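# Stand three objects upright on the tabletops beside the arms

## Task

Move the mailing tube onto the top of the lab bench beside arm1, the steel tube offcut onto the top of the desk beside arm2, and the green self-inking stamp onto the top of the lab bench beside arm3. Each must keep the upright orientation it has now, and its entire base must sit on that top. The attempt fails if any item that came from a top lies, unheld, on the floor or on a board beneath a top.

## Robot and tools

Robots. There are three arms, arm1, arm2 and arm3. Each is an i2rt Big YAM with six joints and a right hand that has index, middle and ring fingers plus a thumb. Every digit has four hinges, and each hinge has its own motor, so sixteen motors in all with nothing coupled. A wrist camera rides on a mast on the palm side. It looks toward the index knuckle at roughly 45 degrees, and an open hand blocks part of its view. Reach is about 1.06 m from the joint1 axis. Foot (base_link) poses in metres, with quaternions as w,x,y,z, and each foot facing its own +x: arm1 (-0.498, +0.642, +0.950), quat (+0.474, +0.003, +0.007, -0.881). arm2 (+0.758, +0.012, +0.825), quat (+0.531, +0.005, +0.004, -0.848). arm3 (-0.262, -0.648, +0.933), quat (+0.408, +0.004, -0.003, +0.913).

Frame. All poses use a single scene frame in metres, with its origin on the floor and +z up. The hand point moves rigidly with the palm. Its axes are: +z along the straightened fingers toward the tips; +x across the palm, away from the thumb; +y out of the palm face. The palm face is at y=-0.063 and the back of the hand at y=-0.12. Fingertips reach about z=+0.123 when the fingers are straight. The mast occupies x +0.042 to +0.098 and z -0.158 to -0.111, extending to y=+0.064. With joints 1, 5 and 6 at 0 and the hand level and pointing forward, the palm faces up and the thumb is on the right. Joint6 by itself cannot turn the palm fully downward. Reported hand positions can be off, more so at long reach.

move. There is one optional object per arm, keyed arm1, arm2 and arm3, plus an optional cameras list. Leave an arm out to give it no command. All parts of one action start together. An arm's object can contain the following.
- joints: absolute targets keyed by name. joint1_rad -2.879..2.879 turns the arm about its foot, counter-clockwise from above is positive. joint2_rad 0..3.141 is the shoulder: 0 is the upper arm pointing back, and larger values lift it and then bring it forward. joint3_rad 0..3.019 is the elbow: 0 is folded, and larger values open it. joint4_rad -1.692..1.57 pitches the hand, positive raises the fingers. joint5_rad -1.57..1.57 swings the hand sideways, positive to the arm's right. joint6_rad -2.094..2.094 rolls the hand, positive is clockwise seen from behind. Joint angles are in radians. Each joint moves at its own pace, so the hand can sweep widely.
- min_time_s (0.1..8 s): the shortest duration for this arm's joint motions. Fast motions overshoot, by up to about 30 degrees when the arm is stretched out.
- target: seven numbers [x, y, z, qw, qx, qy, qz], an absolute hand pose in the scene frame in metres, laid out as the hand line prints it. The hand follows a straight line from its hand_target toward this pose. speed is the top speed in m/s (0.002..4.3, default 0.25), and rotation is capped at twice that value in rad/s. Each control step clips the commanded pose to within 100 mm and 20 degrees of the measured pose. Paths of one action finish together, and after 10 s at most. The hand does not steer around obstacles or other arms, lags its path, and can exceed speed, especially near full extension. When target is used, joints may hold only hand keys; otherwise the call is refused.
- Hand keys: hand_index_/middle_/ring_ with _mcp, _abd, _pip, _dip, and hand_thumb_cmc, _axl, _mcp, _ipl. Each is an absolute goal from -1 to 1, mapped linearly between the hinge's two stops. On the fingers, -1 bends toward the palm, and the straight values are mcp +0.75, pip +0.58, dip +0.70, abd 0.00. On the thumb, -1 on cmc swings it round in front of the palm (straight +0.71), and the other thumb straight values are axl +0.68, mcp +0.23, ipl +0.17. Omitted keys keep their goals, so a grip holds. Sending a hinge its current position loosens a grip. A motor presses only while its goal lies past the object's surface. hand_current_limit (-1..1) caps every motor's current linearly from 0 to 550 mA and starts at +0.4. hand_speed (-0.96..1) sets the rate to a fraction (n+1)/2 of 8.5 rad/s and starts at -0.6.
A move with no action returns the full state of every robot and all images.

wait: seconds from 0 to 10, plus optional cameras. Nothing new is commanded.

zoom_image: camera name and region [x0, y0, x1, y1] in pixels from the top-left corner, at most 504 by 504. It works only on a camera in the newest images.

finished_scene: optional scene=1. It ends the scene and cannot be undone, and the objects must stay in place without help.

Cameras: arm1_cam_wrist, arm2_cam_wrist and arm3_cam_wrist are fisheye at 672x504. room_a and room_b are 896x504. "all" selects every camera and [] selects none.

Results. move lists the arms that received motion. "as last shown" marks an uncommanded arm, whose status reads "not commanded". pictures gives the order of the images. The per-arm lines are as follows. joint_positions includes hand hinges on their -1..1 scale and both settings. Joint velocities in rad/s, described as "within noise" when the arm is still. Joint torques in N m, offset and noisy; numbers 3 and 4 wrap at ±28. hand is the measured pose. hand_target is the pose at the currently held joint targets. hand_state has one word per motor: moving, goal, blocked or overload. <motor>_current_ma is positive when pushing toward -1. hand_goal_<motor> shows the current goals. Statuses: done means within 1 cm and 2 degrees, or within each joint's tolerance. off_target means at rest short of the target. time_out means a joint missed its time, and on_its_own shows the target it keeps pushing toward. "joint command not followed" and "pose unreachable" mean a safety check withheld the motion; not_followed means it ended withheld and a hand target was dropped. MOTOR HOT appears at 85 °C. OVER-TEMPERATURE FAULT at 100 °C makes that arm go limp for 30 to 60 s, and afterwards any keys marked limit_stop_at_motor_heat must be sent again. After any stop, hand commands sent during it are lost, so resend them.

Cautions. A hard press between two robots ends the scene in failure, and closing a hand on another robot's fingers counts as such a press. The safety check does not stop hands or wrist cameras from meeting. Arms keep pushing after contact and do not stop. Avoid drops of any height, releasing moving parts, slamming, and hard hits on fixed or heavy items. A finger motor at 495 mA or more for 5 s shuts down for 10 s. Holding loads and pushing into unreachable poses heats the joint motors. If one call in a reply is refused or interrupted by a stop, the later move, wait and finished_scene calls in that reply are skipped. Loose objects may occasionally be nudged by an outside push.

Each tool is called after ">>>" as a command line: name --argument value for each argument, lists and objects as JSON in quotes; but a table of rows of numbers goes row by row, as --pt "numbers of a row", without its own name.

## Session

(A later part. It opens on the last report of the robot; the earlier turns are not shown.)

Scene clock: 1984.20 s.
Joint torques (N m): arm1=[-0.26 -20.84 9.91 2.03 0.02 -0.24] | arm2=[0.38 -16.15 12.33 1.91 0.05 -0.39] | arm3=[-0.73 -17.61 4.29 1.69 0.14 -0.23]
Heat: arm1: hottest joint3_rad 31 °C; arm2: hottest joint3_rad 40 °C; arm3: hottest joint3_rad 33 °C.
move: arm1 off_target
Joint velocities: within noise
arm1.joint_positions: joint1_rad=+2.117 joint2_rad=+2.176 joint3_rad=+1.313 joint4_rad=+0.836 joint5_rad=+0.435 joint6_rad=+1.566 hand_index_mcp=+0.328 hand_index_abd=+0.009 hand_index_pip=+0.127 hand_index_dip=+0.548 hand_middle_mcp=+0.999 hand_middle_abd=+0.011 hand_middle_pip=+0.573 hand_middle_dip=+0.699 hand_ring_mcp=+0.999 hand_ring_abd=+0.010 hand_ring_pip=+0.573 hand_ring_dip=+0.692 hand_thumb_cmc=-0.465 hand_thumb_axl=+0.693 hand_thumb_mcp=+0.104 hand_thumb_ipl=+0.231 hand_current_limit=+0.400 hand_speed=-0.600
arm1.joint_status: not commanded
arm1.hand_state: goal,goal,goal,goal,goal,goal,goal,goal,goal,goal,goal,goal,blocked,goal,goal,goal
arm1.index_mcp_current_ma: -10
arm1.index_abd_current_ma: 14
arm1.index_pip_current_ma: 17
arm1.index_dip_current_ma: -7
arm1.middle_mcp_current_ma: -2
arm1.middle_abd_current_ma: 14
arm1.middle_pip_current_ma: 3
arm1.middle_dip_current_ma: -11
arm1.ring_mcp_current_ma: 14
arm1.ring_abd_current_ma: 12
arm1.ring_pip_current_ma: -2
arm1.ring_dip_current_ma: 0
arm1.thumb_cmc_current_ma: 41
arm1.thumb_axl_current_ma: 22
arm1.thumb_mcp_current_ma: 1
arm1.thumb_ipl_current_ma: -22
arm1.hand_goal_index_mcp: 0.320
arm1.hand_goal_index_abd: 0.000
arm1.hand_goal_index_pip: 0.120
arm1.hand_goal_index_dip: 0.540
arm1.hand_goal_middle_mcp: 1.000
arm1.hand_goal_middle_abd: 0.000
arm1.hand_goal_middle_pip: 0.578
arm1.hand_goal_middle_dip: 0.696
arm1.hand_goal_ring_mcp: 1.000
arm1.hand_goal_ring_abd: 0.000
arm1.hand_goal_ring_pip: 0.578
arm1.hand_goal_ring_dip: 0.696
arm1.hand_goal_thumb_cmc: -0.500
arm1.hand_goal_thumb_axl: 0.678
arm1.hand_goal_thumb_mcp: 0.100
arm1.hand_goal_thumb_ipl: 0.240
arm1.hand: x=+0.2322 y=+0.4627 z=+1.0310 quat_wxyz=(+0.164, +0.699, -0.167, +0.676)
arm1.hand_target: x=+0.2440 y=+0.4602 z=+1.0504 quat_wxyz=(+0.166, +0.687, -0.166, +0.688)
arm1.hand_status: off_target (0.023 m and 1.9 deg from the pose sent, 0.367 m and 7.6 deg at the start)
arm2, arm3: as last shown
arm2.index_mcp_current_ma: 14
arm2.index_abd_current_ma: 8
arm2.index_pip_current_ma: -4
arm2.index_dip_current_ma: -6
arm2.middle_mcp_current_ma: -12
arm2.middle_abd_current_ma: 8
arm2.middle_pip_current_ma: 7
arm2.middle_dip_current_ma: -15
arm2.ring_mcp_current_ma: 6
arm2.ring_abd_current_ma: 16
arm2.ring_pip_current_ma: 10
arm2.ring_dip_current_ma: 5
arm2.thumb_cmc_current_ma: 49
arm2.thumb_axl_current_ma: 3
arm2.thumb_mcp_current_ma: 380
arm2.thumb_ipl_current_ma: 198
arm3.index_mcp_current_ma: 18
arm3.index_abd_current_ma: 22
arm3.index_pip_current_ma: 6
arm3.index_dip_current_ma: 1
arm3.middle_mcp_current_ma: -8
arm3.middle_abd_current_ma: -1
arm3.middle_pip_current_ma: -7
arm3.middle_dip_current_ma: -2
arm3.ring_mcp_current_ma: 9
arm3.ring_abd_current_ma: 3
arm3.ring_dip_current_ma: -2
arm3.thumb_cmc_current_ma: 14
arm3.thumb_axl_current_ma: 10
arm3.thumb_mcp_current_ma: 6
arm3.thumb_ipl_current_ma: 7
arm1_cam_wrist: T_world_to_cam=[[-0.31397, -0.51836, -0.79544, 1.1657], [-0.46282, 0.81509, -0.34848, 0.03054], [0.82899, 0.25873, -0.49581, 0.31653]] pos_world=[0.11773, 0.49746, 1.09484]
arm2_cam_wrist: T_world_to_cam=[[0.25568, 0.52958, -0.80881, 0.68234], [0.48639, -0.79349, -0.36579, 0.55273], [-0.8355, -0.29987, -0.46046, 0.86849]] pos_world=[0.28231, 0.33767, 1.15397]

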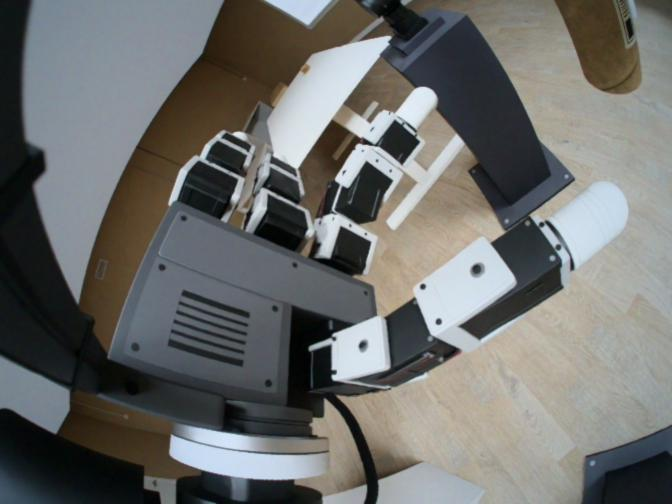

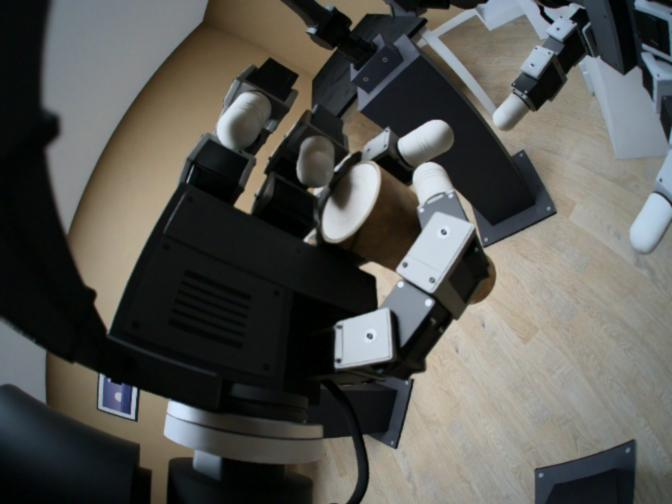

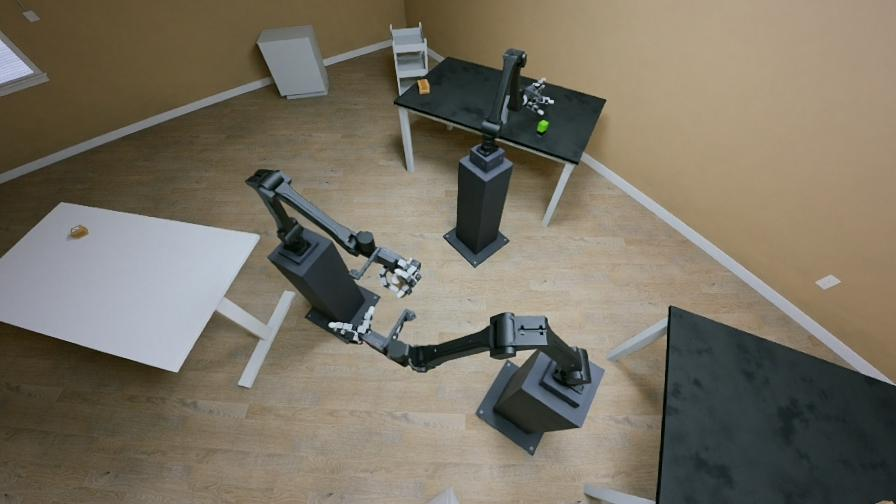

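>>> move --arm1 '{"target": [0.227, 0.402, 1.051, 0.1684, 0.6755, -0.1626, 0.6994], "speed": 0.1}' --cameras '["arm1_cam_wrist", "arm2_cam_wrist"]'

Scene clock: 1996.40 s.
Joint torques (N m): arm1=[0.26 -21.25 7.09 3.23 -0.05 -0.23] | arm2=[0.44 -16.15 12.31 1.95 0.09 -0.39] | arm3=[-0.91 -17.73 4.26 1.69 0.14 -0.23]
Heat: arm1: hottest joint3_rad 31 °C; arm2: hottest joint3_rad 40 °C; arm3: hottest joint3_rad 33 °C.
move: arm1 off_target
Joint velocities: within noise
arm1.joint_positions: joint1_rad=+2.014 joint2_rad=+2.176 joint3_rad=+1.305 joint4_rad=+0.880 joint5_rad=+0.340 joint6_rad=+1.555 hand_index_mcp=+0.329 hand_index_abd=+0.009 hand_index_pip=+0.127 hand_index_dip=+0.548 hand_middle_mcp=+1.000 hand_middle_abd=+0.011 hand_middle_pip=+0.578 hand_middle_dip=+0.699 hand_ring_mcp=+1.000 hand_ring_abd=+0.010 hand_ring_pip=+0.577 hand_ring_dip=+0.692 hand_thumb_cmc=-0.465 hand_thumb_axl=+0.693 hand_thumb_mcp=+0.104 hand_thumb_ipl=+0.231 hand_current_limit=+0.400 hand_speed=-0.600
arm1.joint_status: not commanded
arm1.hand_state: goal,goal,goal,goal,goal,goal,goal,goal,goal,goal,goal,goal,blocked,goal,goal,goal
arm1.index_mcp_current_ma: -6
arm1.index_abd_current_ma: 22
arm1.index_pip_current_ma: 19
arm1.index_dip_current_ma: 2
arm1.middle_mcp_current_ma: -12
arm1.middle_abd_current_ma: 14
arm1.middle_pip_current_ma: -5
arm1.middle_dip_current_ma: 9
arm1.ring_mcp_current_ma: 8
arm1.ring_abd_current_ma: 1
arm1.ring_pip_current_ma: 5
arm1.ring_dip_current_ma: 2
arm1.thumb_cmc_current_ma: 35
arm1.thumb_axl_current_ma: 21
arm1.thumb_mcp_current_ma: 11
arm1.thumb_ipl_current_ma: -25
arm1.hand_goal_index_mcp: 0.320
arm1.hand_goal_index_abd: 0.000
arm1.hand_goal_index_pip: 0.120
arm1.hand_goal_index_dip: 0.540
arm1.hand_goal_middle_mcp: 1.000
arm1.hand_goal_middle_abd: 0.000
arm1.hand_goal_middle_pip: 0.578
arm1.hand_goal_middle_dip: 0.696
arm1.hand_goal_ring_mcp: 1.000
arm1.hand_goal_ring_abd: 0.000
arm1.hand_goal_ring_pip: 0.578
arm1.hand_goal_ring_dip: 0.696
arm1.hand_goal_thumb_cmc: -0.500
arm1.hand_goal_thumb_axl: 0.678
arm1.hand_goal_thumb_mcp: 0.100
arm1.hand_goal_thumb_ipl: 0.240
arm1.hand: x=+0.2238 y=+0.3986 z=+1.0360 quat_wxyz=(+0.168, +0.687, -0.168, +0.687)
arm1.hand_target: x=+0.2268 y=+0.4021 z=+1.0509 quat_wxyz=(+0.168, +0.676, -0.163, +0.699)
arm1.hand_status: off_target (0.016 m and 2.1 deg from the pose sent, 0.064 m and 3.9 deg at the start)
arm2, arm3: as last shown
arm2.index_mcp_current_ma: 9
arm2.index_abd_current_ma: 11
arm2.index_dip_current_ma: -7
arm2.middle_mcp_current_ma: -11
arm2.middle_abd_current_ma: 5
arm2.middle_pip_current_ma: 11
arm2.middle_dip_current_ma: -8
arm2.ring_mcp_current_ma: 5
arm2.ring_abd_current_ma: 14
arm2.ring_pip_current_ma: 8
arm2.ring_dip_current_ma: 0
arm2.thumb_cmc_current_ma: 53
arm2.thumb_axl_current_ma: -7
arm2.thumb_mcp_current_ma: 379
arm2.thumb_ipl_current_ma: 190
arm3.index_mcp_current_ma: 2
arm3.index_abd_current_ma: 5
arm3.index_pip_current_ma: 7
arm3.index_dip_current_ma: -9
arm3.middle_mcp_current_ma: 7
arm3.middle_abd_current_ma: -5
arm3.middle_pip_current_ma: -10
arm3.middle_dip_current_ma: -9
arm3.ring_mcp_current_ma: 17
arm3.ring_abd_current_ma: 1
arm3.ring_pip_current_ma: -3
arm3.ring_dip_current_ma: -4
arm3.thumb_cmc_current_ma: 9
arm3.thumb_axl_current_ma: -5
arm3.thumb_mcp_current_ma: 15
arm3.thumb_ipl_current_ma: 8
arm1_cam_wrist: T_world_to_cam=[[-0.2943, -0.5254, -0.79834, 1.13522], [-0.44516, 0.81454, -0.37196, 0.10119], [0.84571, 0.24592, -0.47361, 0.32094]] pos_world=[0.10773, 0.4351, 1.09593]
arm2_cam_wrist: T_world_to_cam=[[0.25568, 0.52958, -0.80881, 0.68234], [0.48639, -0.79349, -0.36579, 0.55273], [-0.8355, -0.29987, -0.46046, 0.86849]] pos_world=[0.28231, 0.33767, 1.15397]

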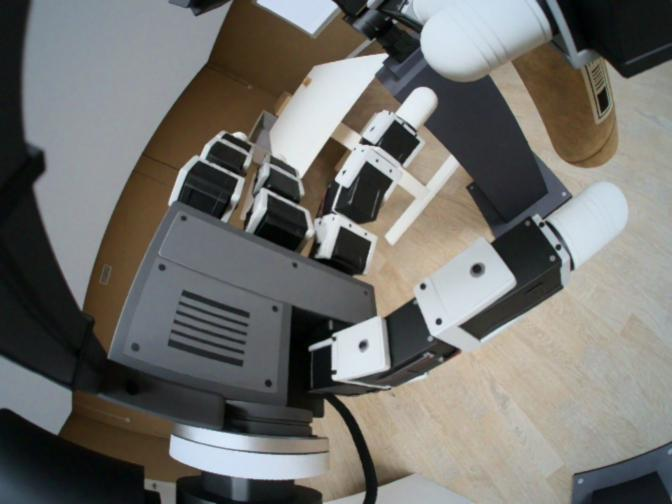

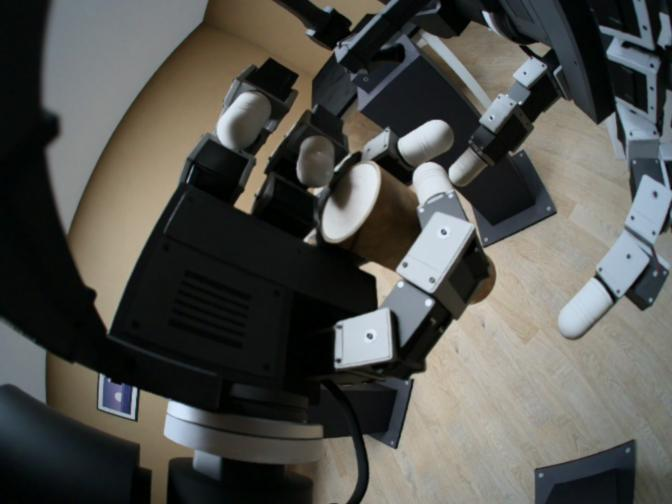

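>>> move --arm1 '{"target": [0.2016, 0.3625, 1.045, 0.1684, 0.6755, -0.1626, 0.6994], "speed": 0.06}' --cameras '["arm1_cam_wrist", "arm2_cam_wrist"]'

>>> zoom_image --camera "arm1_cam_wrist" --region '[400, 0, 672, 272]'

>>> zoom_image --camera "arm2_cam_wrist" --region '[330, 80, 600, 350]'

Scene clock: 2008.73 s.
Joint torques (N m): arm1=[-0.09 -22.3 6.74 3.26 -0.06 -0.2] | arm2=[0.67 -16.32 12.36 1.95 0.08 -0.39] | arm3=[-0.91 -17.85 4.34 1.69 0.14 -0.22]
Heat: arm1: hottest joint3_rad 31 °C; arm2: hottest joint3_rad 40 °C; arm3: hottest joint3_rad 33 °C.
move: arm1 off_target
Joint velocities: within noise
arm1.joint_positions: joint1_rad=+1.948 joint2_rad=+2.176 joint3_rad=+1.241 joint4_rad=+0.923 joint5_rad=+0.269 joint6_rad=+1.555 hand_index_mcp=+0.329 hand_index_abd=+0.009 hand_index_pip=+0.127 hand_index_dip=+0.548 hand_middle_mcp=+1.000 hand_middle_abd=+0.011 hand_middle_pip=+0.576 hand_middle_dip=+0.699 hand_ring_mcp=+1.000 hand_ring_abd=+0.010 hand_ring_pip=+0.576 hand_ring_dip=+0.692 hand_thumb_cmc=-0.465 hand_thumb_axl=+0.693 hand_thumb_mcp=+0.104 hand_thumb_ipl=+0.231 hand_current_limit=+0.400 hand_speed=-0.600
arm1.joint_status: not commanded
arm1.hand_state: goal,goal,goal,goal,goal,goal,goal,goal,goal,goal,goal,goal,blocked,goal,goal,goal
arm1.index_mcp_current_ma: 2
arm1.index_abd_current_ma: 21
arm1.index_pip_current_ma: 18
arm1.index_dip_current_ma: -4
arm1.middle_mcp_current_ma: -8
arm1.middle_abd_current_ma: 8
arm1.middle_pip_current_ma: -11
arm1.middle_dip_current_ma: 7
arm1.ring_mcp_current_ma: 10
arm1.ring_abd_current_ma: 12
arm1.ring_pip_current_ma: -7
arm1.ring_dip_current_ma: -2
arm1.thumb_cmc_current_ma: 36
arm1.thumb_axl_current_ma: 18
arm1.thumb_mcp_current_ma: 4
arm1.thumb_ipl_current_ma: -17
arm1.hand_goal_index_mcp: 0.320
arm1.hand_goal_index_abd: 0.000
arm1.hand_goal_index_pip: 0.120
arm1.hand_goal_index_dip: 0.540
arm1.hand_goal_middle_mcp: 1.000
arm1.hand_goal_middle_abd: 0.000
arm1.hand_goal_middle_pip: 0.578
arm1.hand_goal_middle_dip: 0.696
arm1.hand_goal_ring_mcp: 1.000
arm1.hand_goal_ring_abd: 0.000
arm1.hand_goal_ring_pip: 0.578
arm1.hand_goal_ring_dip: 0.696
arm1.hand_goal_thumb_cmc: -0.500
arm1.hand_goal_thumb_axl: 0.678
arm1.hand_goal_thumb_mcp: 0.100
arm1.hand_goal_thumb_ipl: 0.240
arm1.hand: x=+0.1984 y=+0.3634 z=+1.0162 quat_wxyz=(+0.167, +0.695, -0.166, +0.680)
arm1.hand_target: x=+0.2013 y=+0.3623 z=+1.0448 quat_wxyz=(+0.169, +0.675, -0.163, +0.699)
arm1.hand_status: off_target (0.029 m and 3.2 deg from the pose sent, 0.043 m and 2.1 deg at the start)
arm2, arm3: as last shown
arm2.index_mcp_current_ma: 13
arm2.index_abd_current_ma: 12
arm2.index_pip_current_ma: 10
arm2.index_dip_current_ma: 0
arm2.middle_abd_current_ma: 7
arm2.middle_pip_current_ma: 10
arm2.middle_dip_current_ma: -7
arm2.ring_mcp_current_ma: 3
arm2.ring_abd_current_ma: 18
arm2.ring_dip_current_ma: 4
arm2.thumb_cmc_current_ma: 57
arm2.thumb_axl_current_ma: 5
arm3.index_mcp_current_ma: -16
arm3.index_abd_current_ma: 3
arm3.index_pip_current_ma: 13
arm3.index_dip_current_ma: -12
arm3.middle_mcp_current_ma: 9
arm3.middle_abd_current_ma: -11
arm3.middle_pip_current_ma: -16
arm3.middle_dip_current_ma: -5
arm3.ring_mcp_current_ma: 11
arm3.ring_abd_current_ma: 3
arm3.ring_pip_current_ma: -17
arm3.ring_dip_current_ma: -9
arm3.thumb_cmc_current_ma: 12
arm3.thumb_axl_current_ma: 7
arm3.thumb_mcp_current_ma: 12
arm3.thumb_ipl_current_ma: -1
arm1_cam_wrist: T_world_to_cam=[[-0.30737, -0.52412, -0.79424, 1.0914], [-0.45667, 0.8135, -0.3601, 0.10185], [0.83485, 0.25203, -0.4894, 0.35768]] pos_world=[0.08336, 0.39902, 1.07856]
arm2_cam_wrist: T_world_to_cam=[[0.25568, 0.52958, -0.80881, 0.68234], [0.48639, -0.79349, -0.36579, 0.55273], [-0.8355, -0.29987, -0.46046, 0.86849]] pos_world=[0.28231, 0.33767, 1.15397]

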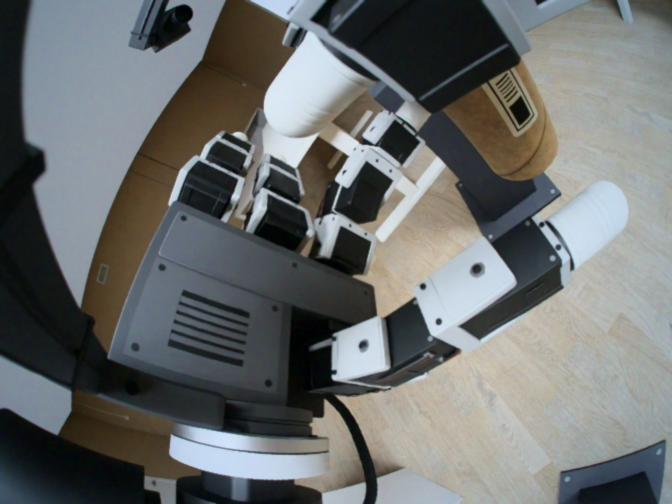

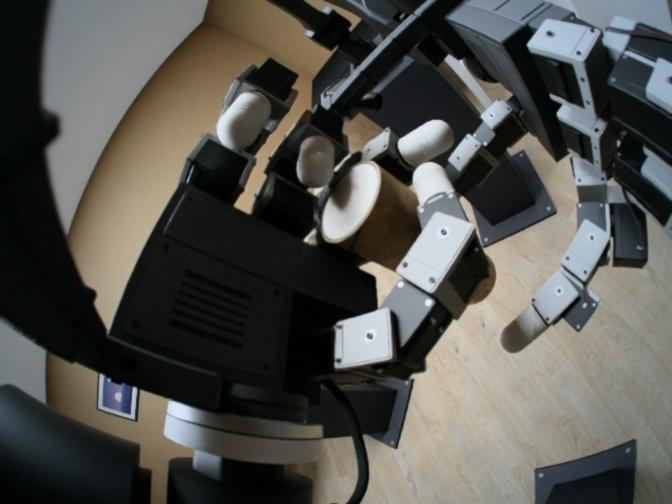

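Scaled by 1.853 from the camera's image (finer frame: 960x720).

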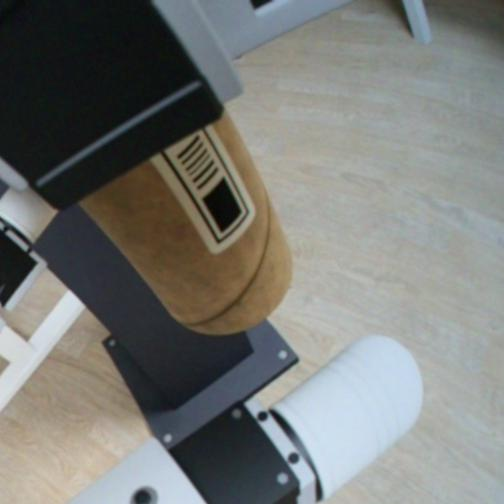

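Scaled by 1.867 from the camera's image (finer frame: 960x720).

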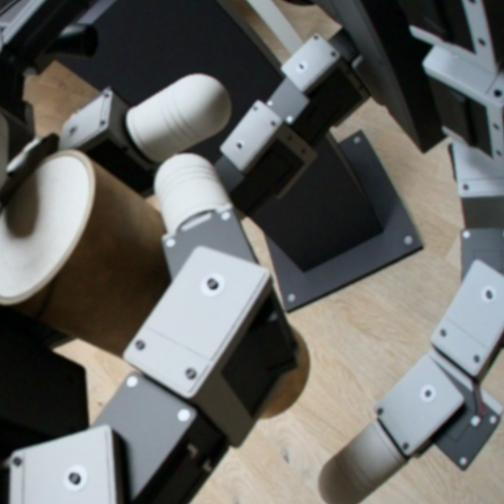

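>>> move --arm1 '{"target": [0.2016, 0.359, 1.055, 0.1684, 0.6755, -0.1626, 0.6994], "speed": 0.06}' --cameras '["arm1_cam_wrist", "arm2_cam_wrist"]'

>>> zoom_image --camera "arm1_cam_wrist" --region '[400, 0, 672, 272]'

Scene clock: 2013.77 s.
Joint torques (N m): arm1=[-0.5 -22.53 6.95 2.43 -0.09 -0.2] | arm2=[0.5 -16.26 12.29 1.84 0.08 -0.39] | arm3=[-0.79 -17.73 4.26 1.72 0.15 -0.22]
Heat: arm1: hottest joint3_rad 31 °C; arm2: hottest joint3_rad 40 °C; arm3: hottest joint3_rad 33 °C.
move: arm1 off_target
Joint velocities: within noise
arm1.joint_positions: joint1_rad=+1.948 joint2_rad=+2.160 joint3_rad=+1.241 joint4_rad=+0.923 joint5_rad=+0.264 joint6_rad=+1.555 hand_index_mcp=+0.329 hand_index_abd=+0.009 hand_index_pip=+0.127 hand_index_dip=+0.548 hand_middle_mcp=+1.000 hand_middle_abd=+0.011 hand_middle_pip=+0.576 hand_middle_dip=+0.699 hand_ring_mcp=+1.000 hand_ring_abd=+0.010 hand_ring_pip=+0.576 hand_ring_dip=+0.692 hand_thumb_cmc=-0.465 hand_thumb_axl=+0.693 hand_thumb_mcp=+0.104 hand_thumb_ipl=+0.231 hand_current_limit=+0.400 hand_speed=-0.600
arm1.joint_status: not commanded
arm1.hand_state: goal,goal,goal,goal,goal,goal,goal,goal,goal,goal,goal,goal,blocked,goal,goal,goal
arm1.index_mcp_current_ma: 10
arm1.index_abd_current_ma: 16
arm1.index_pip_current_ma: 22
arm1.index_dip_current_ma: -4
arm1.middle_mcp_current_ma: -5
arm1.middle_abd_current_ma: 9
arm1.middle_pip_current_ma: -1
arm1.middle_dip_current_ma: -1
arm1.ring_mcp_current_ma: -6
arm1.ring_abd_current_ma: 17
arm1.ring_pip_current_ma: -1
arm1.ring_dip_current_ma: 4
arm1.thumb_cmc_current_ma: 32
arm1.thumb_axl_current_ma: 13
arm1.thumb_mcp_current_ma: 9
arm1.thumb_ipl_current_ma: -24
arm1.hand_goal_index_mcp: 0.320
arm1.hand_goal_index_abd: 0.000
arm1.hand_goal_index_pip: 0.120
arm1.hand_goal_index_dip: 0.540
arm1.hand_goal_middle_mcp: 1.000
arm1.hand_goal_middle_abd: 0.000
arm1.hand_goal_middle_pip: 0.578
arm1.hand_goal_middle_dip: 0.696
arm1.hand_goal_ring_mcp: 1.000
arm1.hand_goal_ring_abd: 0.000
arm1.hand_goal_ring_pip: 0.578
arm1.hand_goal_ring_dip: 0.696
arm1.hand_goal_thumb_cmc: -0.500
arm1.hand_goal_thumb_axl: 0.678
arm1.hand_goal_thumb_mcp: 0.100
arm1.hand_goal_thumb_ipl: 0.240
arm1.hand: x=+0.2000 y=+0.3636 z=+1.0274 quat_wxyz=(+0.165, +0.690, -0.164, +0.686)
arm1.hand_target: x=+0.2014 y=+0.3589 z=+1.0549 quat_wxyz=(+0.169, +0.675, -0.163, +0.699)
arm1.hand_status: off_target (0.028 m and 2.3 deg from the pose sent, 0.039 m and 3.2 deg at the start)
arm2: as last shown
arm2.index_mcp_current_ma: 20
arm2.index_abd_current_ma: 4
arm2.index_pip_current_ma: 5
arm2.index_dip_current_ma: -2
arm2.middle_mcp_current_ma: -4
arm2.middle_abd_current_ma: 15
arm2.middle_pip_current_ma: 7
arm2.middle_dip_current_ma: -11
arm2.ring_mcp_current_ma: 5
arm2.ring_abd_current_ma: 10
arm2.ring_pip_current_ma: 4
arm2.ring_dip_current_ma: -1
arm2.thumb_cmc_current_ma: 65
arm2.thumb_axl_current_ma: 2
arm2.thumb_mcp_current_ma: 388
arm2.thumb_ipl_current_ma: 198
arm3.joint_positions: joint1_rad=+1.913 joint2_rad=+1.995 joint3_rad=+0.787 joint4_rad=+1.236 joint5_rad=+0.374 joint6_rad=+1.572 hand_index_mcp=+0.400 hand_index_abd=+0.012 hand_index_pip=+0.126 hand_index_dip=+0.566 hand_middle_mcp=+1.000 hand_middle_abd=+0.013 hand_middle_pip=+0.572 hand_middle_dip=+0.687 hand_ring_mcp=+0.997 hand_ring_abd=+0.015 hand_ring_pip=+0.575 hand_ring_dip=+0.689 hand_thumb_cmc=-0.469 hand_thumb_axl=+0.690 hand_thumb_mcp=+0.143 hand_thumb_ipl=+0.237 hand_current_limit=+0.700 hand_speed=-0.700
arm3.joint_status: not commanded
arm3.hand_state: goal,goal,goal,goal,goal,goal,goal,goal,goal,goal,goal,goal,blocked,goal,goal,goal
arm3.index_mcp_current_ma: -14
arm3.index_abd_current_ma: 10
arm3.index_pip_current_ma: 8
arm3.index_dip_current_ma: -24
arm3.middle_mcp_current_ma: 0
arm3.middle_abd_current_ma: -2
arm3.middle_pip_current_ma: -3
arm3.middle_dip_current_ma: -17
arm3.ring_mcp_current_ma: 20
arm3.ring_abd_current_ma: -10
arm3.ring_pip_current_ma: 4
arm3.ring_dip_current_ma: -7
arm3.thumb_cmc_current_ma: 5
arm3.thumb_axl_current_ma: -3
arm3.thumb_mcp_current_ma: 13
arm3.thumb_ipl_current_ma: 11
arm3.hand_goal_index_mcp: 0.400
arm3.hand_goal_index_abd: 0.000
arm3.hand_goal_index_pip: 0.110
arm3.hand_goal_index_dip: 0.550
arm3.hand_goal_middle_mcp: 1.000
arm3.hand_goal_middle_abd: 0.000
arm3.hand_goal_middle_pip: 0.578
arm3.hand_goal_middle_dip: 0.696
arm3.hand_goal_ring_mcp: 1.000
arm3.hand_goal_ring_abd: 0.000
arm3.hand_goal_ring_pip: 0.578
arm3.hand_goal_ring_dip: 0.696
arm3.hand_goal_thumb_cmc: -0.500
arm3.hand_goal_thumb_axl: 0.678
arm3.hand_goal_thumb_mcp: 0.150
arm3.hand_goal_thumb_ipl: 0.226
arm3.hand: x=-0.6649 y=-1.0896 z=+1.0050 quat_wxyz=(-0.672, -0.238, +0.656, -0.245)
arm3.hand_target: x=-0.6641 y=-1.0880 z=+1.0100 quat_wxyz=(-0.673, -0.239, +0.656, -0.244)
arm3.hand_status: not commanded
arm1_cam_wrist: T_world_to_cam=[[-0.29252, -0.52807, -0.79723, 1.10252], [-0.45494, 0.81015, -0.3697, 0.11717], [0.8411, 0.25455, -0.47723, 0.34706]] pos_world=[0.0839, 0.39893, 1.08791]
arm2_cam_wrist: T_world_to_cam=[[0.25568, 0.52958, -0.80881, 0.68234], [0.48639, -0.79349, -0.36579, 0.55273], [-0.8355, -0.29987, -0.46046, 0.86849]] pos_world=[0.28231, 0.33767, 1.15397]

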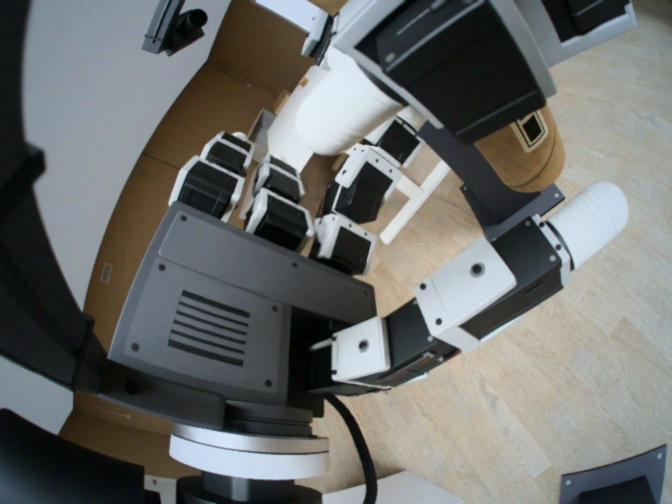

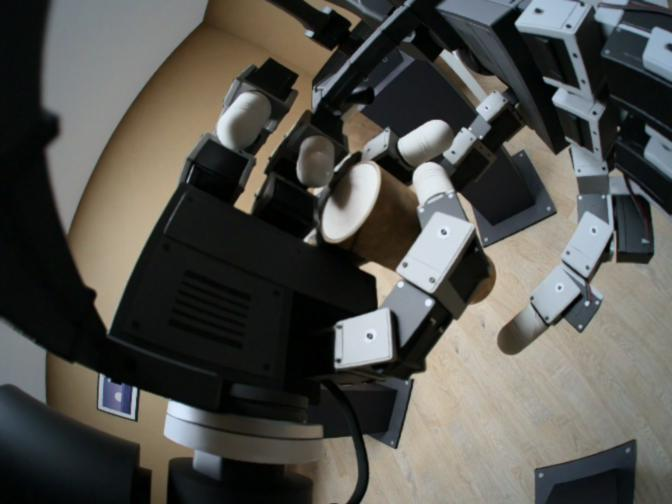

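Scaled by 1.853 from the camera's image (finer frame: 960x720).

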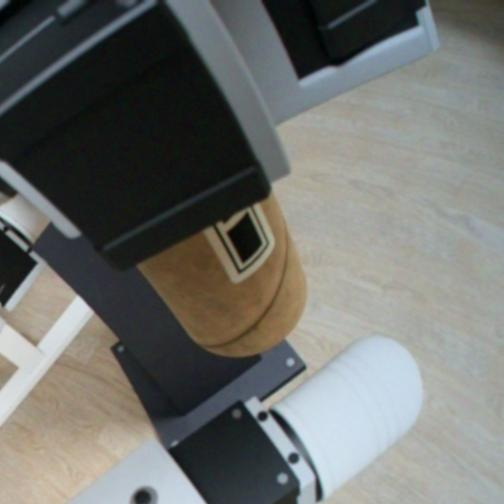

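>>> move --arm1 '{"joints": {"joint1_rad": 1.930}, "min_time_s": 1}'

Scene clock: 2020.57 s.
Joint torques (N m): arm1=[-0.62 -22.59 6.94 2.41 -0.09 -0.2] | arm2=[0.5 -16.21 12.26 1.91 0.08 -0.4] | arm3=[-0.85 -17.67 4.31 1.68 0.14 -0.23]
Heat: arm1: hottest joint2_rad 31 °C; arm2: hottest joint3_rad 40 °C; arm3: hottest joint3_rad 33 °C.
move: arm1 done
Joint velocities: within noise
arm1.joint_positions: joint1_rad=+1.937 joint2_rad=+2.160 joint3_rad=+1.241 joint4_rad=+0.923 joint5_rad=+0.264 joint6_rad=+1.555 hand_index_mcp=+0.329 hand_index_abd=+0.009 hand_index_pip=+0.127 hand_index_dip=+0.548 hand_middle_mcp=+1.000 hand_middle_abd=+0.011 hand_middle_pip=+0.576 hand_middle_dip=+0.699 hand_ring_mcp=+1.000 hand_ring_abd=+0.010 hand_ring_pip=+0.576 hand_ring_dip=+0.692 hand_thumb_cmc=-0.465 hand_thumb_axl=+0.693 hand_thumb_mcp=+0.104 hand_thumb_ipl=+0.231 hand_current_limit=+0.400 hand_speed=-0.600
arm1.joint_status: all done
arm1.hand_state: goal,goal,goal,goal,goal,goal,goal,goal,goal,goal,goal,goal,blocked,goal,goal,goal
arm1.index_mcp_current_ma: 1
arm1.index_abd_current_ma: 9
arm1.index_pip_current_ma: 18
arm1.index_dip_current_ma: 4
arm1.middle_mcp_current_ma: -7
arm1.middle_abd_current_ma: 17
arm1.middle_pip_current_ma: -9
arm1.middle_dip_current_ma: 5
arm1.ring_mcp_current_ma: 13
arm1.ring_abd_current_ma: 7
arm1.ring_pip_current_ma: 3
arm1.ring_dip_current_ma: 9
arm1.thumb_cmc_current_ma: 27
arm1.thumb_axl_current_ma: 28
arm1.thumb_mcp_current_ma: 1
arm1.thumb_ipl_current_ma: -14
arm1.hand_goal_index_mcp: 0.320
arm1.hand_goal_index_abd: 0.000
arm1.hand_goal_index_pip: 0.120
arm1.hand_goal_index_dip: 0.540
arm1.hand_goal_middle_mcp: 1.000
arm1.hand_goal_middle_abd: 0.000
arm1.hand_goal_middle_pip: 0.578
arm1.hand_goal_middle_dip: 0.696
arm1.hand_goal_ring_mcp: 1.000
arm1.hand_goal_ring_abd: 0.000
arm1.hand_goal_ring_pip: 0.578
arm1.hand_goal_ring_dip: 0.696
arm1.hand_goal_thumb_cmc: -0.500
arm1.hand_goal_thumb_axl: 0.678
arm1.hand_goal_thumb_mcp: 0.100
arm1.hand_goal_thumb_ipl: 0.240
arm1.hand: x=+0.1970 y=+0.3562 z=+1.0273 quat_wxyz=(+0.169, +0.689, -0.168, +0.685)
arm1.hand_target: x=+0.1980 y=+0.3507 z=+1.0547 quat_wxyz=(+0.173, +0.674, -0.167, +0.698)
arm1.hand_status: not commanded
arm2, arm3: as last shown
arm2.index_mcp_current_ma: 11
arm2.index_abd_current_ma: 11
arm2.index_pip_current_ma: 3
arm2.index_dip_current_ma: -6
arm2.middle_mcp_current_ma: -13
arm2.middle_abd_current_ma: 7
arm2.middle_pip_current_ma: 8
arm2.middle_dip_current_ma: -7
arm2.ring_mcp_current_ma: 10
arm2.ring_abd_current_ma: 7
arm2.ring_pip_current_ma: 1
arm2.ring_dip_current_ma: 8
arm2.thumb_cmc_current_ma: 38
arm2.thumb_axl_current_ma: -5
arm2.thumb_mcp_current_ma: 383
arm2.thumb_ipl_current_ma: 188
arm3.index_mcp_current_ma: 5
arm3.index_abd_current_ma: -1
arm3.index_pip_current_ma: -9
arm3.index_dip_current_ma: 9
arm3.middle_mcp_current_ma: -7
arm3.middle_abd_current_ma: -3
arm3.middle_pip_current_ma: -5
arm3.middle_dip_current_ma: -10
arm3.ring_mcp_current_ma: 22
arm3.ring_abd_current_ma: 2
arm3.ring_pip_current_ma: -9
arm3.ring_dip_current_ma: -4
arm3.thumb_cmc_current_ma: 3
arm3.thumb_axl_current_ma: 8
arm3.thumb_mcp_current_ma: 1
arm3.thumb_ipl_current_ma: 6
pictures: none

>>> move --arm1 '{"joints": {"hand_speed": -0.85, "hand_index_mcp": 0.16, "hand_thumb_mcp": -0.10}}'

>>> move --arm1 '{"joints": {"hand_index_mcp": 0.04, "hand_thumb_mcp": -0.20}}' --cameras '["arm1_cam_wrist", "arm2_cam_wrist"]'

>>> zoom_image --camera "arm1_cam_wrist" --region '[400, 0, 672, 272]'

Scene clock: 2023.83 s.
Joint torques (N m): arm1=[-0.56 -22.65 6.95 2.41 -0.09 -0.21] | arm2=[0.67 -16.32 12.27 1.89 0.09 -0.4] | arm3=[-0.79 -17.61 4.29 1.68 0.14 -0.23]
Heat: arm1: hottest joint2_rad 31 °C; arm2: hottest joint3_rad 40 °C; arm3: hottest joint3_rad 33 °C.
move: arm1 done
Joint velocities: within noise
arm1.joint_positions: joint1_rad=+1.937 joint2_rad=+2.160 joint3_rad=+1.241 joint4_rad=+0.923 joint5_rad=+0.264 joint6_rad=+1.555 hand_index_mcp=+0.173 hand_index_abd=+0.009 hand_index_pip=+0.127 hand_index_dip=+0.548 hand_middle_mcp=+1.000 hand_middle_abd=+0.011 hand_middle_pip=+0.576 hand_middle_dip=+0.699 hand_ring_mcp=+1.000 hand_ring_abd=+0.010 hand_ring_pip=+0.576 hand_ring_dip=+0.692 hand_thumb_cmc=-0.465 hand_thumb_axl=+0.693 hand_thumb_mcp=-0.090 hand_thumb_ipl=+0.234 hand_current_limit=+0.400 hand_speed=-0.850
arm1.joint_status: all done
arm1.hand_state: goal,goal,goal,goal,goal,goal,goal,goal,goal,goal,goal,goal,blocked,goal,goal,goal
arm1.index_mcp_current_ma: 0
arm1.index_abd_current_ma: 17
arm1.index_pip_current_ma: 18
arm1.index_dip_current_ma: 0
arm1.middle_mcp_current_ma: -11
arm1.middle_abd_current_ma: 11
arm1.middle_pip_current_ma: -13
arm1.middle_dip_current_ma: 4
arm1.ring_mcp_current_ma: 8
arm1.ring_abd_current_ma: 12
arm1.ring_pip_current_ma: -1
arm1.ring_dip_current_ma: -6
arm1.thumb_cmc_current_ma: 29
arm1.thumb_axl_current_ma: 25
arm1.thumb_mcp_current_ma: 15
arm1.thumb_ipl_current_ma: -11
arm1.hand_goal_index_mcp: 0.160
arm1.hand_goal_index_abd: 0.000
arm1.hand_goal_index_pip: 0.120
arm1.hand_goal_index_dip: 0.540
arm1.hand_goal_middle_mcp: 1.000
arm1.hand_goal_middle_abd: 0.000
arm1.hand_goal_middle_pip: 0.578
arm1.hand_goal_middle_dip: 0.696
arm1.hand_goal_ring_mcp: 1.000
arm1.hand_goal_ring_abd: 0.000
arm1.hand_goal_ring_pip: 0.578
arm1.hand_goal_ring_dip: 0.696
arm1.hand_goal_thumb_cmc: -0.500
arm1.hand_goal_thumb_axl: 0.678
arm1.hand_goal_thumb_mcp: -0.100
arm1.hand_goal_thumb_ipl: 0.240
arm1.hand: x=+0.1970 y=+0.3562 z=+1.0273 quat_wxyz=(+0.169, +0.689, -0.168, +0.685)
arm1.hand_target: x=+0.1980 y=+0.3507 z=+1.0547 quat_wxyz=(+0.173, +0.674, -0.167, +0.698)
arm1.hand_status: not commanded
arm2, arm3: as last shown
arm2.index_mcp_current_ma: 19
arm2.index_abd_current_ma: 15
arm2.index_pip_current_ma: 0
arm2.index_dip_current_ma: 1
arm2.middle_mcp_current_ma: -17
arm2.middle_abd_current_ma: -2
arm2.middle_pip_current_ma: 13
arm2.middle_dip_current_ma: -12
arm2.ring_mcp_current_ma: 1
arm2.ring_abd_current_ma: 12
arm2.ring_pip_current_ma: 4
arm2.ring_dip_current_ma: 11
arm2.thumb_cmc_current_ma: 65
arm2.thumb_axl_current_ma: -15
arm2.thumb_mcp_current_ma: 388
arm2.thumb_ipl_current_ma: 186
arm3.index_mcp_current_ma: -3
arm3.index_pip_current_ma: 9
arm3.index_dip_current_ma: -11
arm3.middle_mcp_current_ma: -19
arm3.middle_abd_current_ma: 3
arm3.middle_pip_current_ma: -15
arm3.middle_dip_current_ma: -8
arm3.ring_mcp_current_ma: 2
arm3.ring_abd_current_ma: -8
arm3.ring_pip_current_ma: -8
arm3.ring_dip_current_ma: -7
arm3.thumb_cmc_current_ma: 10
arm3.thumb_axl_current_ma: 14
arm3.thumb_mcp_current_ma: 9
arm3.thumb_ipl_current_ma: -14
pictures: none

Scene clock: 2024.47 s.
Joint torques (N m): arm1=[-0.56 -22.65 6.93 2.41 -0.09 -0.21] | arm2=[0.56 -16.09 12.25 1.91 0.08 -0.38] | arm3=[-0.67 -17.73 4.29 1.73 0.15 -0.22]
Heat: arm1: hottest joint2_rad 31 °C; arm2: hottest joint3_rad 40 °C; arm3: hottest joint3_rad 33 °C.
move: arm1 off_target
Joint velocities: within noise
arm1.joint_positions: joint1_rad=+1.937 joint2_rad=+2.160 joint3_rad=+1.241 joint4_rad=+0.923 joint5_rad=+0.264 joint6_rad=+1.555 hand_index_mcp=+0.085 hand_index_abd=+0.010 hand_index_pip=+0.129 hand_index_dip=+0.548 hand_middle_mcp=+0.998 hand_middle_abd=+0.011 hand_middle_pip=+0.576 hand_middle_dip=+0.699 hand_ring_mcp=+0.997 hand_ring_abd=+0.010 hand_ring_pip=+0.576 hand_ring_dip=+0.692 hand_thumb_cmc=-0.465 hand_thumb_axl=+0.693 hand_thumb_mcp=-0.161 hand_thumb_ipl=+0.240 hand_current_limit=+0.400 hand_speed=-0.850
arm1.joint_status: hand_index_mcp off_target (ended at +0.085, target +0.040); hand_thumb_mcp off_target (ended at -0.161, target -0.200)
arm1.hand_state: blocked,goal,goal,goal,goal,goal,goal,goal,goal,goal,goal,goal,blocked,goal,blocked,goal
arm1.index_mcp_current_ma: 38
arm1.index_abd_current_ma: 16
arm1.index_pip_current_ma: 9
arm1.index_dip_current_ma: 7
arm1.middle_mcp_current_ma: -8
arm1.middle_abd_current_ma: 18
arm1.middle_pip_current_ma: 3
arm1.middle_dip_current_ma: -9
arm1.ring_mcp_current_ma: 15
arm1.ring_abd_current_ma: 20
arm1.ring_pip_current_ma: 4
arm1.ring_dip_current_ma: 3
arm1.thumb_cmc_current_ma: 45
arm1.thumb_axl_current_ma: 21
arm1.thumb_mcp_current_ma: 62
arm1.thumb_ipl_current_ma: -9
arm1.hand_goal_index_mcp: 0.040
arm1.hand_goal_index_abd: 0.000
arm1.hand_goal_index_pip: 0.120
arm1.hand_goal_index_dip: 0.540
arm1.hand_goal_middle_mcp: 1.000
arm1.hand_goal_middle_abd: 0.000
arm1.hand_goal_middle_pip: 0.578
arm1.hand_goal_middle_dip: 0.696
arm1.hand_goal_ring_mcp: 1.000
arm1.hand_goal_ring_abd: 0.000
arm1.hand_goal_ring_pip: 0.578
arm1.hand_goal_ring_dip: 0.696
arm1.hand_goal_thumb_cmc: -0.500
arm1.hand_goal_thumb_axl: 0.678
arm1.hand_goal_thumb_mcp: -0.200
arm1.hand_goal_thumb_ipl: 0.240
arm1.hand: x=+0.1970 y=+0.3562 z=+1.0273 quat_wxyz=(+0.169, +0.689, -0.168, +0.685)
arm1.hand_target: x=+0.1980 y=+0.3507 z=+1.0547 quat_wxyz=(+0.173, +0.674, -0.167, +0.698)
arm1.hand_status: not commanded
arm2, arm3: as last shown
arm2.joint_positions: joint1_rad=-1.524 joint2_rad=+1.673 joint3_rad=+1.102 joint4_rad=+0.532 joint5_rad=+0.067 joint6_rad=+1.600 hand_index_mcp=+0.624 hand_index_abd=+0.013 hand_index_pip=-0.848 hand_index_dip=+0.694 hand_middle_mcp=+0.896 hand_middle_abd=+0.007 hand_middle_pip=-0.947 hand_middle_dip=-0.508 hand_ring_mcp=+0.758 hand_ring_abd=+0.008 hand_ring_pip=-0.947 hand_ring_dip=-0.500 hand_thumb_cmc=-0.394 hand_thumb_axl=+0.682 hand_thumb_mcp=-0.248 hand_thumb_ipl=-0.362 hand_current_limit=+0.400 hand_speed=-0.600
arm2.index_mcp_current_ma: 15
arm2.index_abd_current_ma: 2
arm2.index_pip_current_ma: -1
arm2.index_dip_current_ma: -9
arm2.middle_mcp_current_ma: -13
arm2.middle_abd_current_ma: 21
arm2.middle_pip_current_ma: 14
arm2.middle_dip_current_ma: -18
arm2.ring_mcp_current_ma: -1
arm2.ring_abd_current_ma: 16
arm2.ring_pip_current_ma: 14
arm2.ring_dip_current_ma: 14
arm2.thumb_cmc_current_ma: 41
arm2.thumb_axl_current_ma: -1
arm2.thumb_ipl_current_ma: 183
arm2.hand: x=+0.1603 y=+0.3694 z=+1.0853 quat_wxyz=(+0.675, -0.174, -0.699, -0.158)
arm3.index_mcp_current_ma: 4
arm3.index_abd_current_ma: 10
arm3.index_pip_current_ma: 1
arm3.index_dip_current_ma: 3
arm3.middle_mcp_current_ma: 4
arm3.middle_abd_current_ma: -7
arm3.middle_pip_current_ma: -7
arm3.middle_dip_current_ma: -7
arm3.ring_mcp_current_ma: 6
arm3.ring_abd_current_ma: -1
arm3.ring_pip_current_ma: -17
arm3.ring_dip_current_ma: -5
arm3.thumb_cmc_current_ma: 17
arm3.thumb_axl_current_ma: 8
arm3.thumb_mcp_current_ma: 11
arm3.thumb_ipl_current_ma: 9
arm1_cam_wrist: T_world_to_cam=[[-0.29831, -0.52497, -0.79713, 1.09754], [-0.44633, 0.81494, -0.36967, 0.1184], [0.84368, 0.24551, -0.47741, 0.35433]] pos_world=[0.08131, 0.39269, 1.08781]
arm2_cam_wrist: T_world_to_cam=[[0.25592, 0.5298, -0.80859, 0.68203], [0.48643, -0.79341, -0.3659, 0.55286], [-0.8354, -0.29968, -0.46076, 0.86879]] pos_world=[0.28231, 0.33767, 1.15407]

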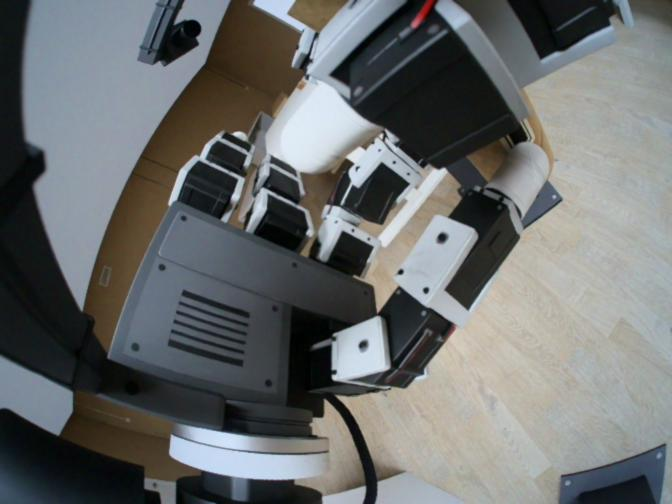

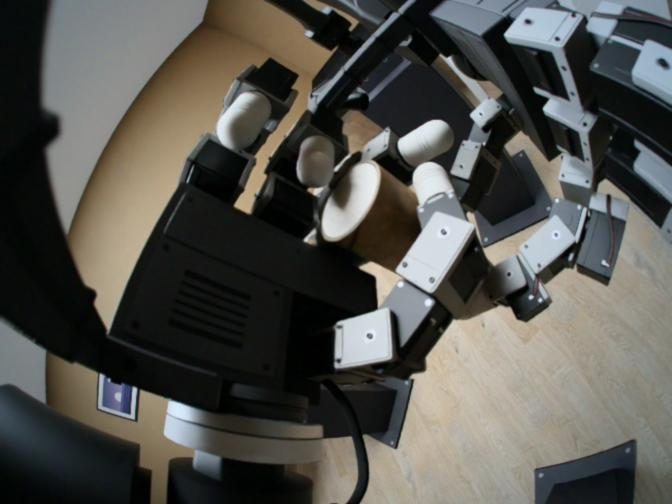

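Scaled by 1.853 from the camera's image (finer frame: 960x720).

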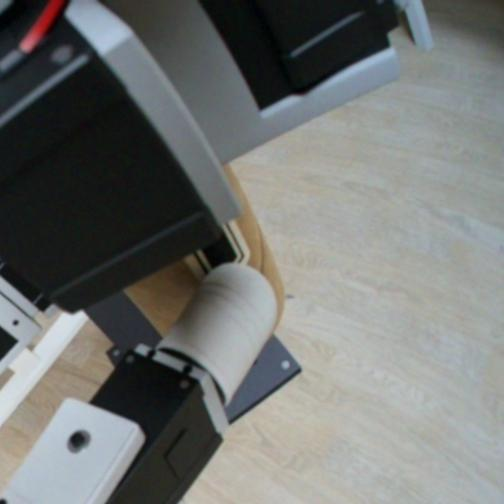

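>>> move --arm1 '{"joints": {"hand_index_mcp": -0.30, "hand_thumb_mcp": -0.48, "hand_index_pip": -0.10, "hand_index_dip": 0.45, "hand_thumb_ipl": 0.14}}' --cameras '["arm1_cam_wrist"]'

>>> zoom_image --camera "arm1_cam_wrist" --region '[400, 0, 672, 272]'

Scene clock: 2048.53 s.
Joint torques (N m): arm1=[-0.62 -22.65 6.94 2.41 -0.09 -0.21] | arm2=[0.44 -16.26 12.3 1.96 0.07 -0.38] | arm3=[-0.73 -17.73 4.27 1.7 0.15 -0.23]
Heat: arm1: hottest joint2_rad 33 °C; arm2: hottest joint3_rad 41 °C; arm3: hottest joint3_rad 33 °C.
move: arm1 off_target
Joint velocities: within noise
arm1.joint_positions: joint1_rad=+1.937 joint2_rad=+2.160 joint3_rad=+1.241 joint4_rad=+0.923 joint5_rad=+0.264 joint6_rad=+1.555 hand_index_mcp=+0.087 hand_index_abd=+0.010 hand_index_pip=+0.128 hand_index_dip=+0.538 hand_middle_mcp=+0.998 hand_middle_abd=+0.011 hand_middle_pip=+0.576 hand_middle_dip=+0.699 hand_ring_mcp=+0.997 hand_ring_abd=+0.010 hand_ring_pip=+0.576 hand_ring_dip=+0.692 hand_thumb_cmc=-0.465 hand_thumb_axl=+0.693 hand_thumb_mcp=-0.163 hand_thumb_ipl=+0.237 hand_current_limit=+0.400 hand_speed=-0.850
arm1.joint_status: hand_index_mcp off_target (ended at +0.087, target -0.300); hand_index_pip off_target (ended at +0.128, target -0.100); hand_index_dip off_target (ended at +0.538, target +0.450); hand_thumb_mcp off_target (ended at -0.163, target -0.480); hand_thumb_ipl off_target (ended at +0.237, target +0.140)
arm1.hand_state: blocked,goal,blocked,blocked,goal,goal,goal,goal,goal,goal,goal,goal,blocked,goal,blocked,blocked
arm1.index_mcp_current_ma: 376
arm1.index_abd_current_ma: 6
arm1.index_pip_current_ma: 236
arm1.index_dip_current_ma: 75
arm1.middle_mcp_current_ma: -11
arm1.middle_abd_current_ma: 9
arm1.middle_pip_current_ma: -17
arm1.middle_dip_current_ma: 9
arm1.ring_mcp_current_ma: 2
arm1.ring_abd_current_ma: 11
arm1.ring_pip_current_ma: -5
arm1.ring_dip_current_ma: 8
arm1.thumb_cmc_current_ma: 29
arm1.thumb_axl_current_ma: 21
arm1.thumb_mcp_current_ma: 391
arm1.thumb_ipl_current_ma: 120
arm1.hand_goal_index_mcp: -0.300
arm1.hand_goal_index_abd: 0.000
arm1.hand_goal_index_pip: -0.100
arm1.hand_goal_index_dip: 0.450
arm1.hand_goal_middle_mcp: 1.000
arm1.hand_goal_middle_abd: 0.000
arm1.hand_goal_middle_pip: 0.578
arm1.hand_goal_middle_dip: 0.696
arm1.hand_goal_ring_mcp: 1.000
arm1.hand_goal_ring_abd: 0.000
arm1.hand_goal_ring_pip: 0.578
arm1.hand_goal_ring_dip: 0.696
arm1.hand_goal_thumb_cmc: -0.500
arm1.hand_goal_thumb_axl: 0.678
arm1.hand_goal_thumb_mcp: -0.480
arm1.hand_goal_thumb_ipl: 0.140
arm1.hand: x=+0.1969 y=+0.3559 z=+1.0273 quat_wxyz=(+0.169, +0.689, -0.168, +0.685)
arm1.hand_target: x=+0.1979 y=+0.3505 z=+1.0547 quat_wxyz=(+0.173, +0.674, -0.167, +0.698)
arm1.hand_status: not commanded
arm2.joint_positions: joint1_rad=-1.524 joint2_rad=+1.673 joint3_rad=+1.102 joint4_rad=+0.532 joint5_rad=+0.067 joint6_rad=+1.600 hand_index_mcp=+0.624 hand_index_abd=+0.013 hand_index_pip=-0.848 hand_index_dip=+0.694 hand_middle_mcp=+0.896 hand_middle_abd=+0.007 hand_middle_pip=-0.947 hand_middle_dip=-0.508 hand_ring_mcp=+0.758 hand_ring_abd=+0.008 hand_ring_pip=-0.947 hand_ring_dip=-0.500 hand_thumb_cmc=-0.394 hand_thumb_axl=+0.682 hand_thumb_mcp=-0.248 hand_thumb_ipl=-0.362 hand_current_limit=+0.400 hand_speed=-0.600
arm2.joint_status: not commanded
arm2.hand_state: goal,goal,goal,goal,overload,goal,goal,goal,goal,goal,goal,goal,blocked,goal,blocked,blocked
arm2.index_mcp_current_ma: 14
arm2.index_abd_current_ma: 7
arm2.index_pip_current_ma: 11
arm2.index_dip_current_ma: -5
arm2.middle_mcp_current_ma: -8
arm2.middle_abd_current_ma: 6
arm2.middle_pip_current_ma: 22
arm2.middle_dip_current_ma: -20
arm2.ring_mcp_current_ma: 9
arm2.ring_abd_current_ma: 9
arm2.ring_pip_current_ma: 13
arm2.ring_dip_current_ma: 17
arm2.thumb_cmc_current_ma: 53
arm2.thumb_axl_current_ma: -4
arm2.thumb_mcp_current_ma: 383
arm2.thumb_ipl_current_ma: 194
arm2.hand_goal_index_mcp: 0.620
arm2.hand_goal_index_abd: 0.000
arm2.hand_goal_index_pip: -0.850
arm2.hand_goal_index_dip: 0.696
arm2.hand_goal_middle_mcp: 0.754
arm2.hand_goal_middle_abd: 0.000
arm2.hand_goal_middle_pip: -0.950
arm2.hand_goal_middle_dip: -0.500
arm2.hand_goal_ring_mcp: 0.754
arm2.hand_goal_ring_abd: 0.000
arm2.hand_goal_ring_pip: -0.950
arm2.hand_goal_ring_dip: -0.500
arm2.hand_goal_thumb_cmc: -0.430
arm2.hand_goal_thumb_axl: 0.678
arm2.hand_goal_thumb_mcp: -0.500
arm2.hand_goal_thumb_ipl: -0.450
arm2.hand: x=+0.1604 y=+0.3694 z=+1.0853 quat_wxyz=(+0.675, -0.174, -0.699, -0.158)
arm2.hand_target: x=+0.1465 y=+0.3692 z=+1.1102 quat_wxyz=(+0.688, -0.163, -0.688, -0.163)
arm2.hand_status: not commanded
arm3: as last shown
arm3.index_mcp_current_ma: 2
arm3.index_abd_current_ma: 13
arm3.index_pip_current_ma: -6
arm3.index_dip_current_ma: -11
arm3.middle_mcp_current_ma: -10
arm3.middle_abd_current_ma: -1
arm3.middle_pip_current_ma: 1
arm3.middle_dip_current_ma: -8
arm3.ring_mcp_current_ma: 20
arm3.ring_abd_current_ma: -6
arm3.ring_pip_current_ma: 1
arm3.ring_dip_current_ma: -9
arm3.thumb_cmc_current_ma: 12
arm3.thumb_mcp_current_ma: 0
arm3.thumb_ipl_current_ma: -9
arm1_cam_wrist: T_world_to_cam=[[-0.2985, -0.52485, -0.79714, 1.09738], [-0.44603, 0.81511, -0.36966, 0.11841], [0.84377, 0.24521, -0.47741, 0.35457]] pos_world=[0.08121, 0.39249, 1.08781]

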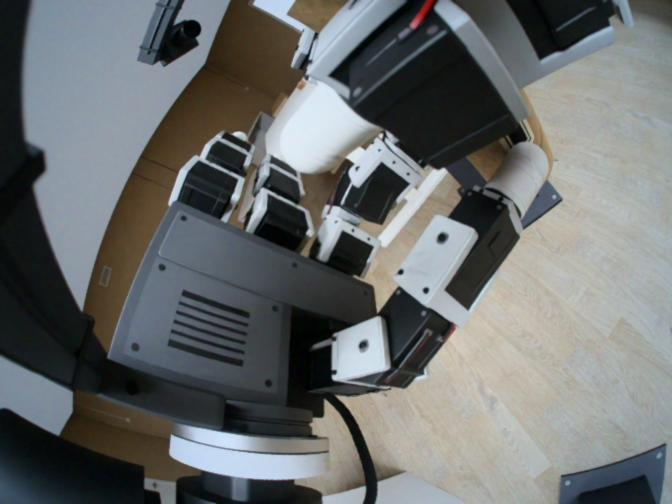

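Scaled by 1.853 from the camera's image (finer frame: 960x720).

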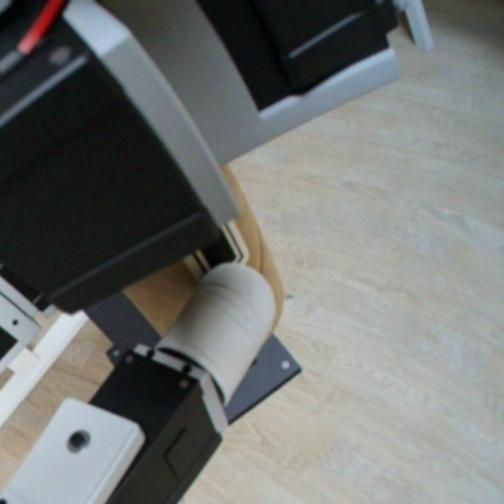

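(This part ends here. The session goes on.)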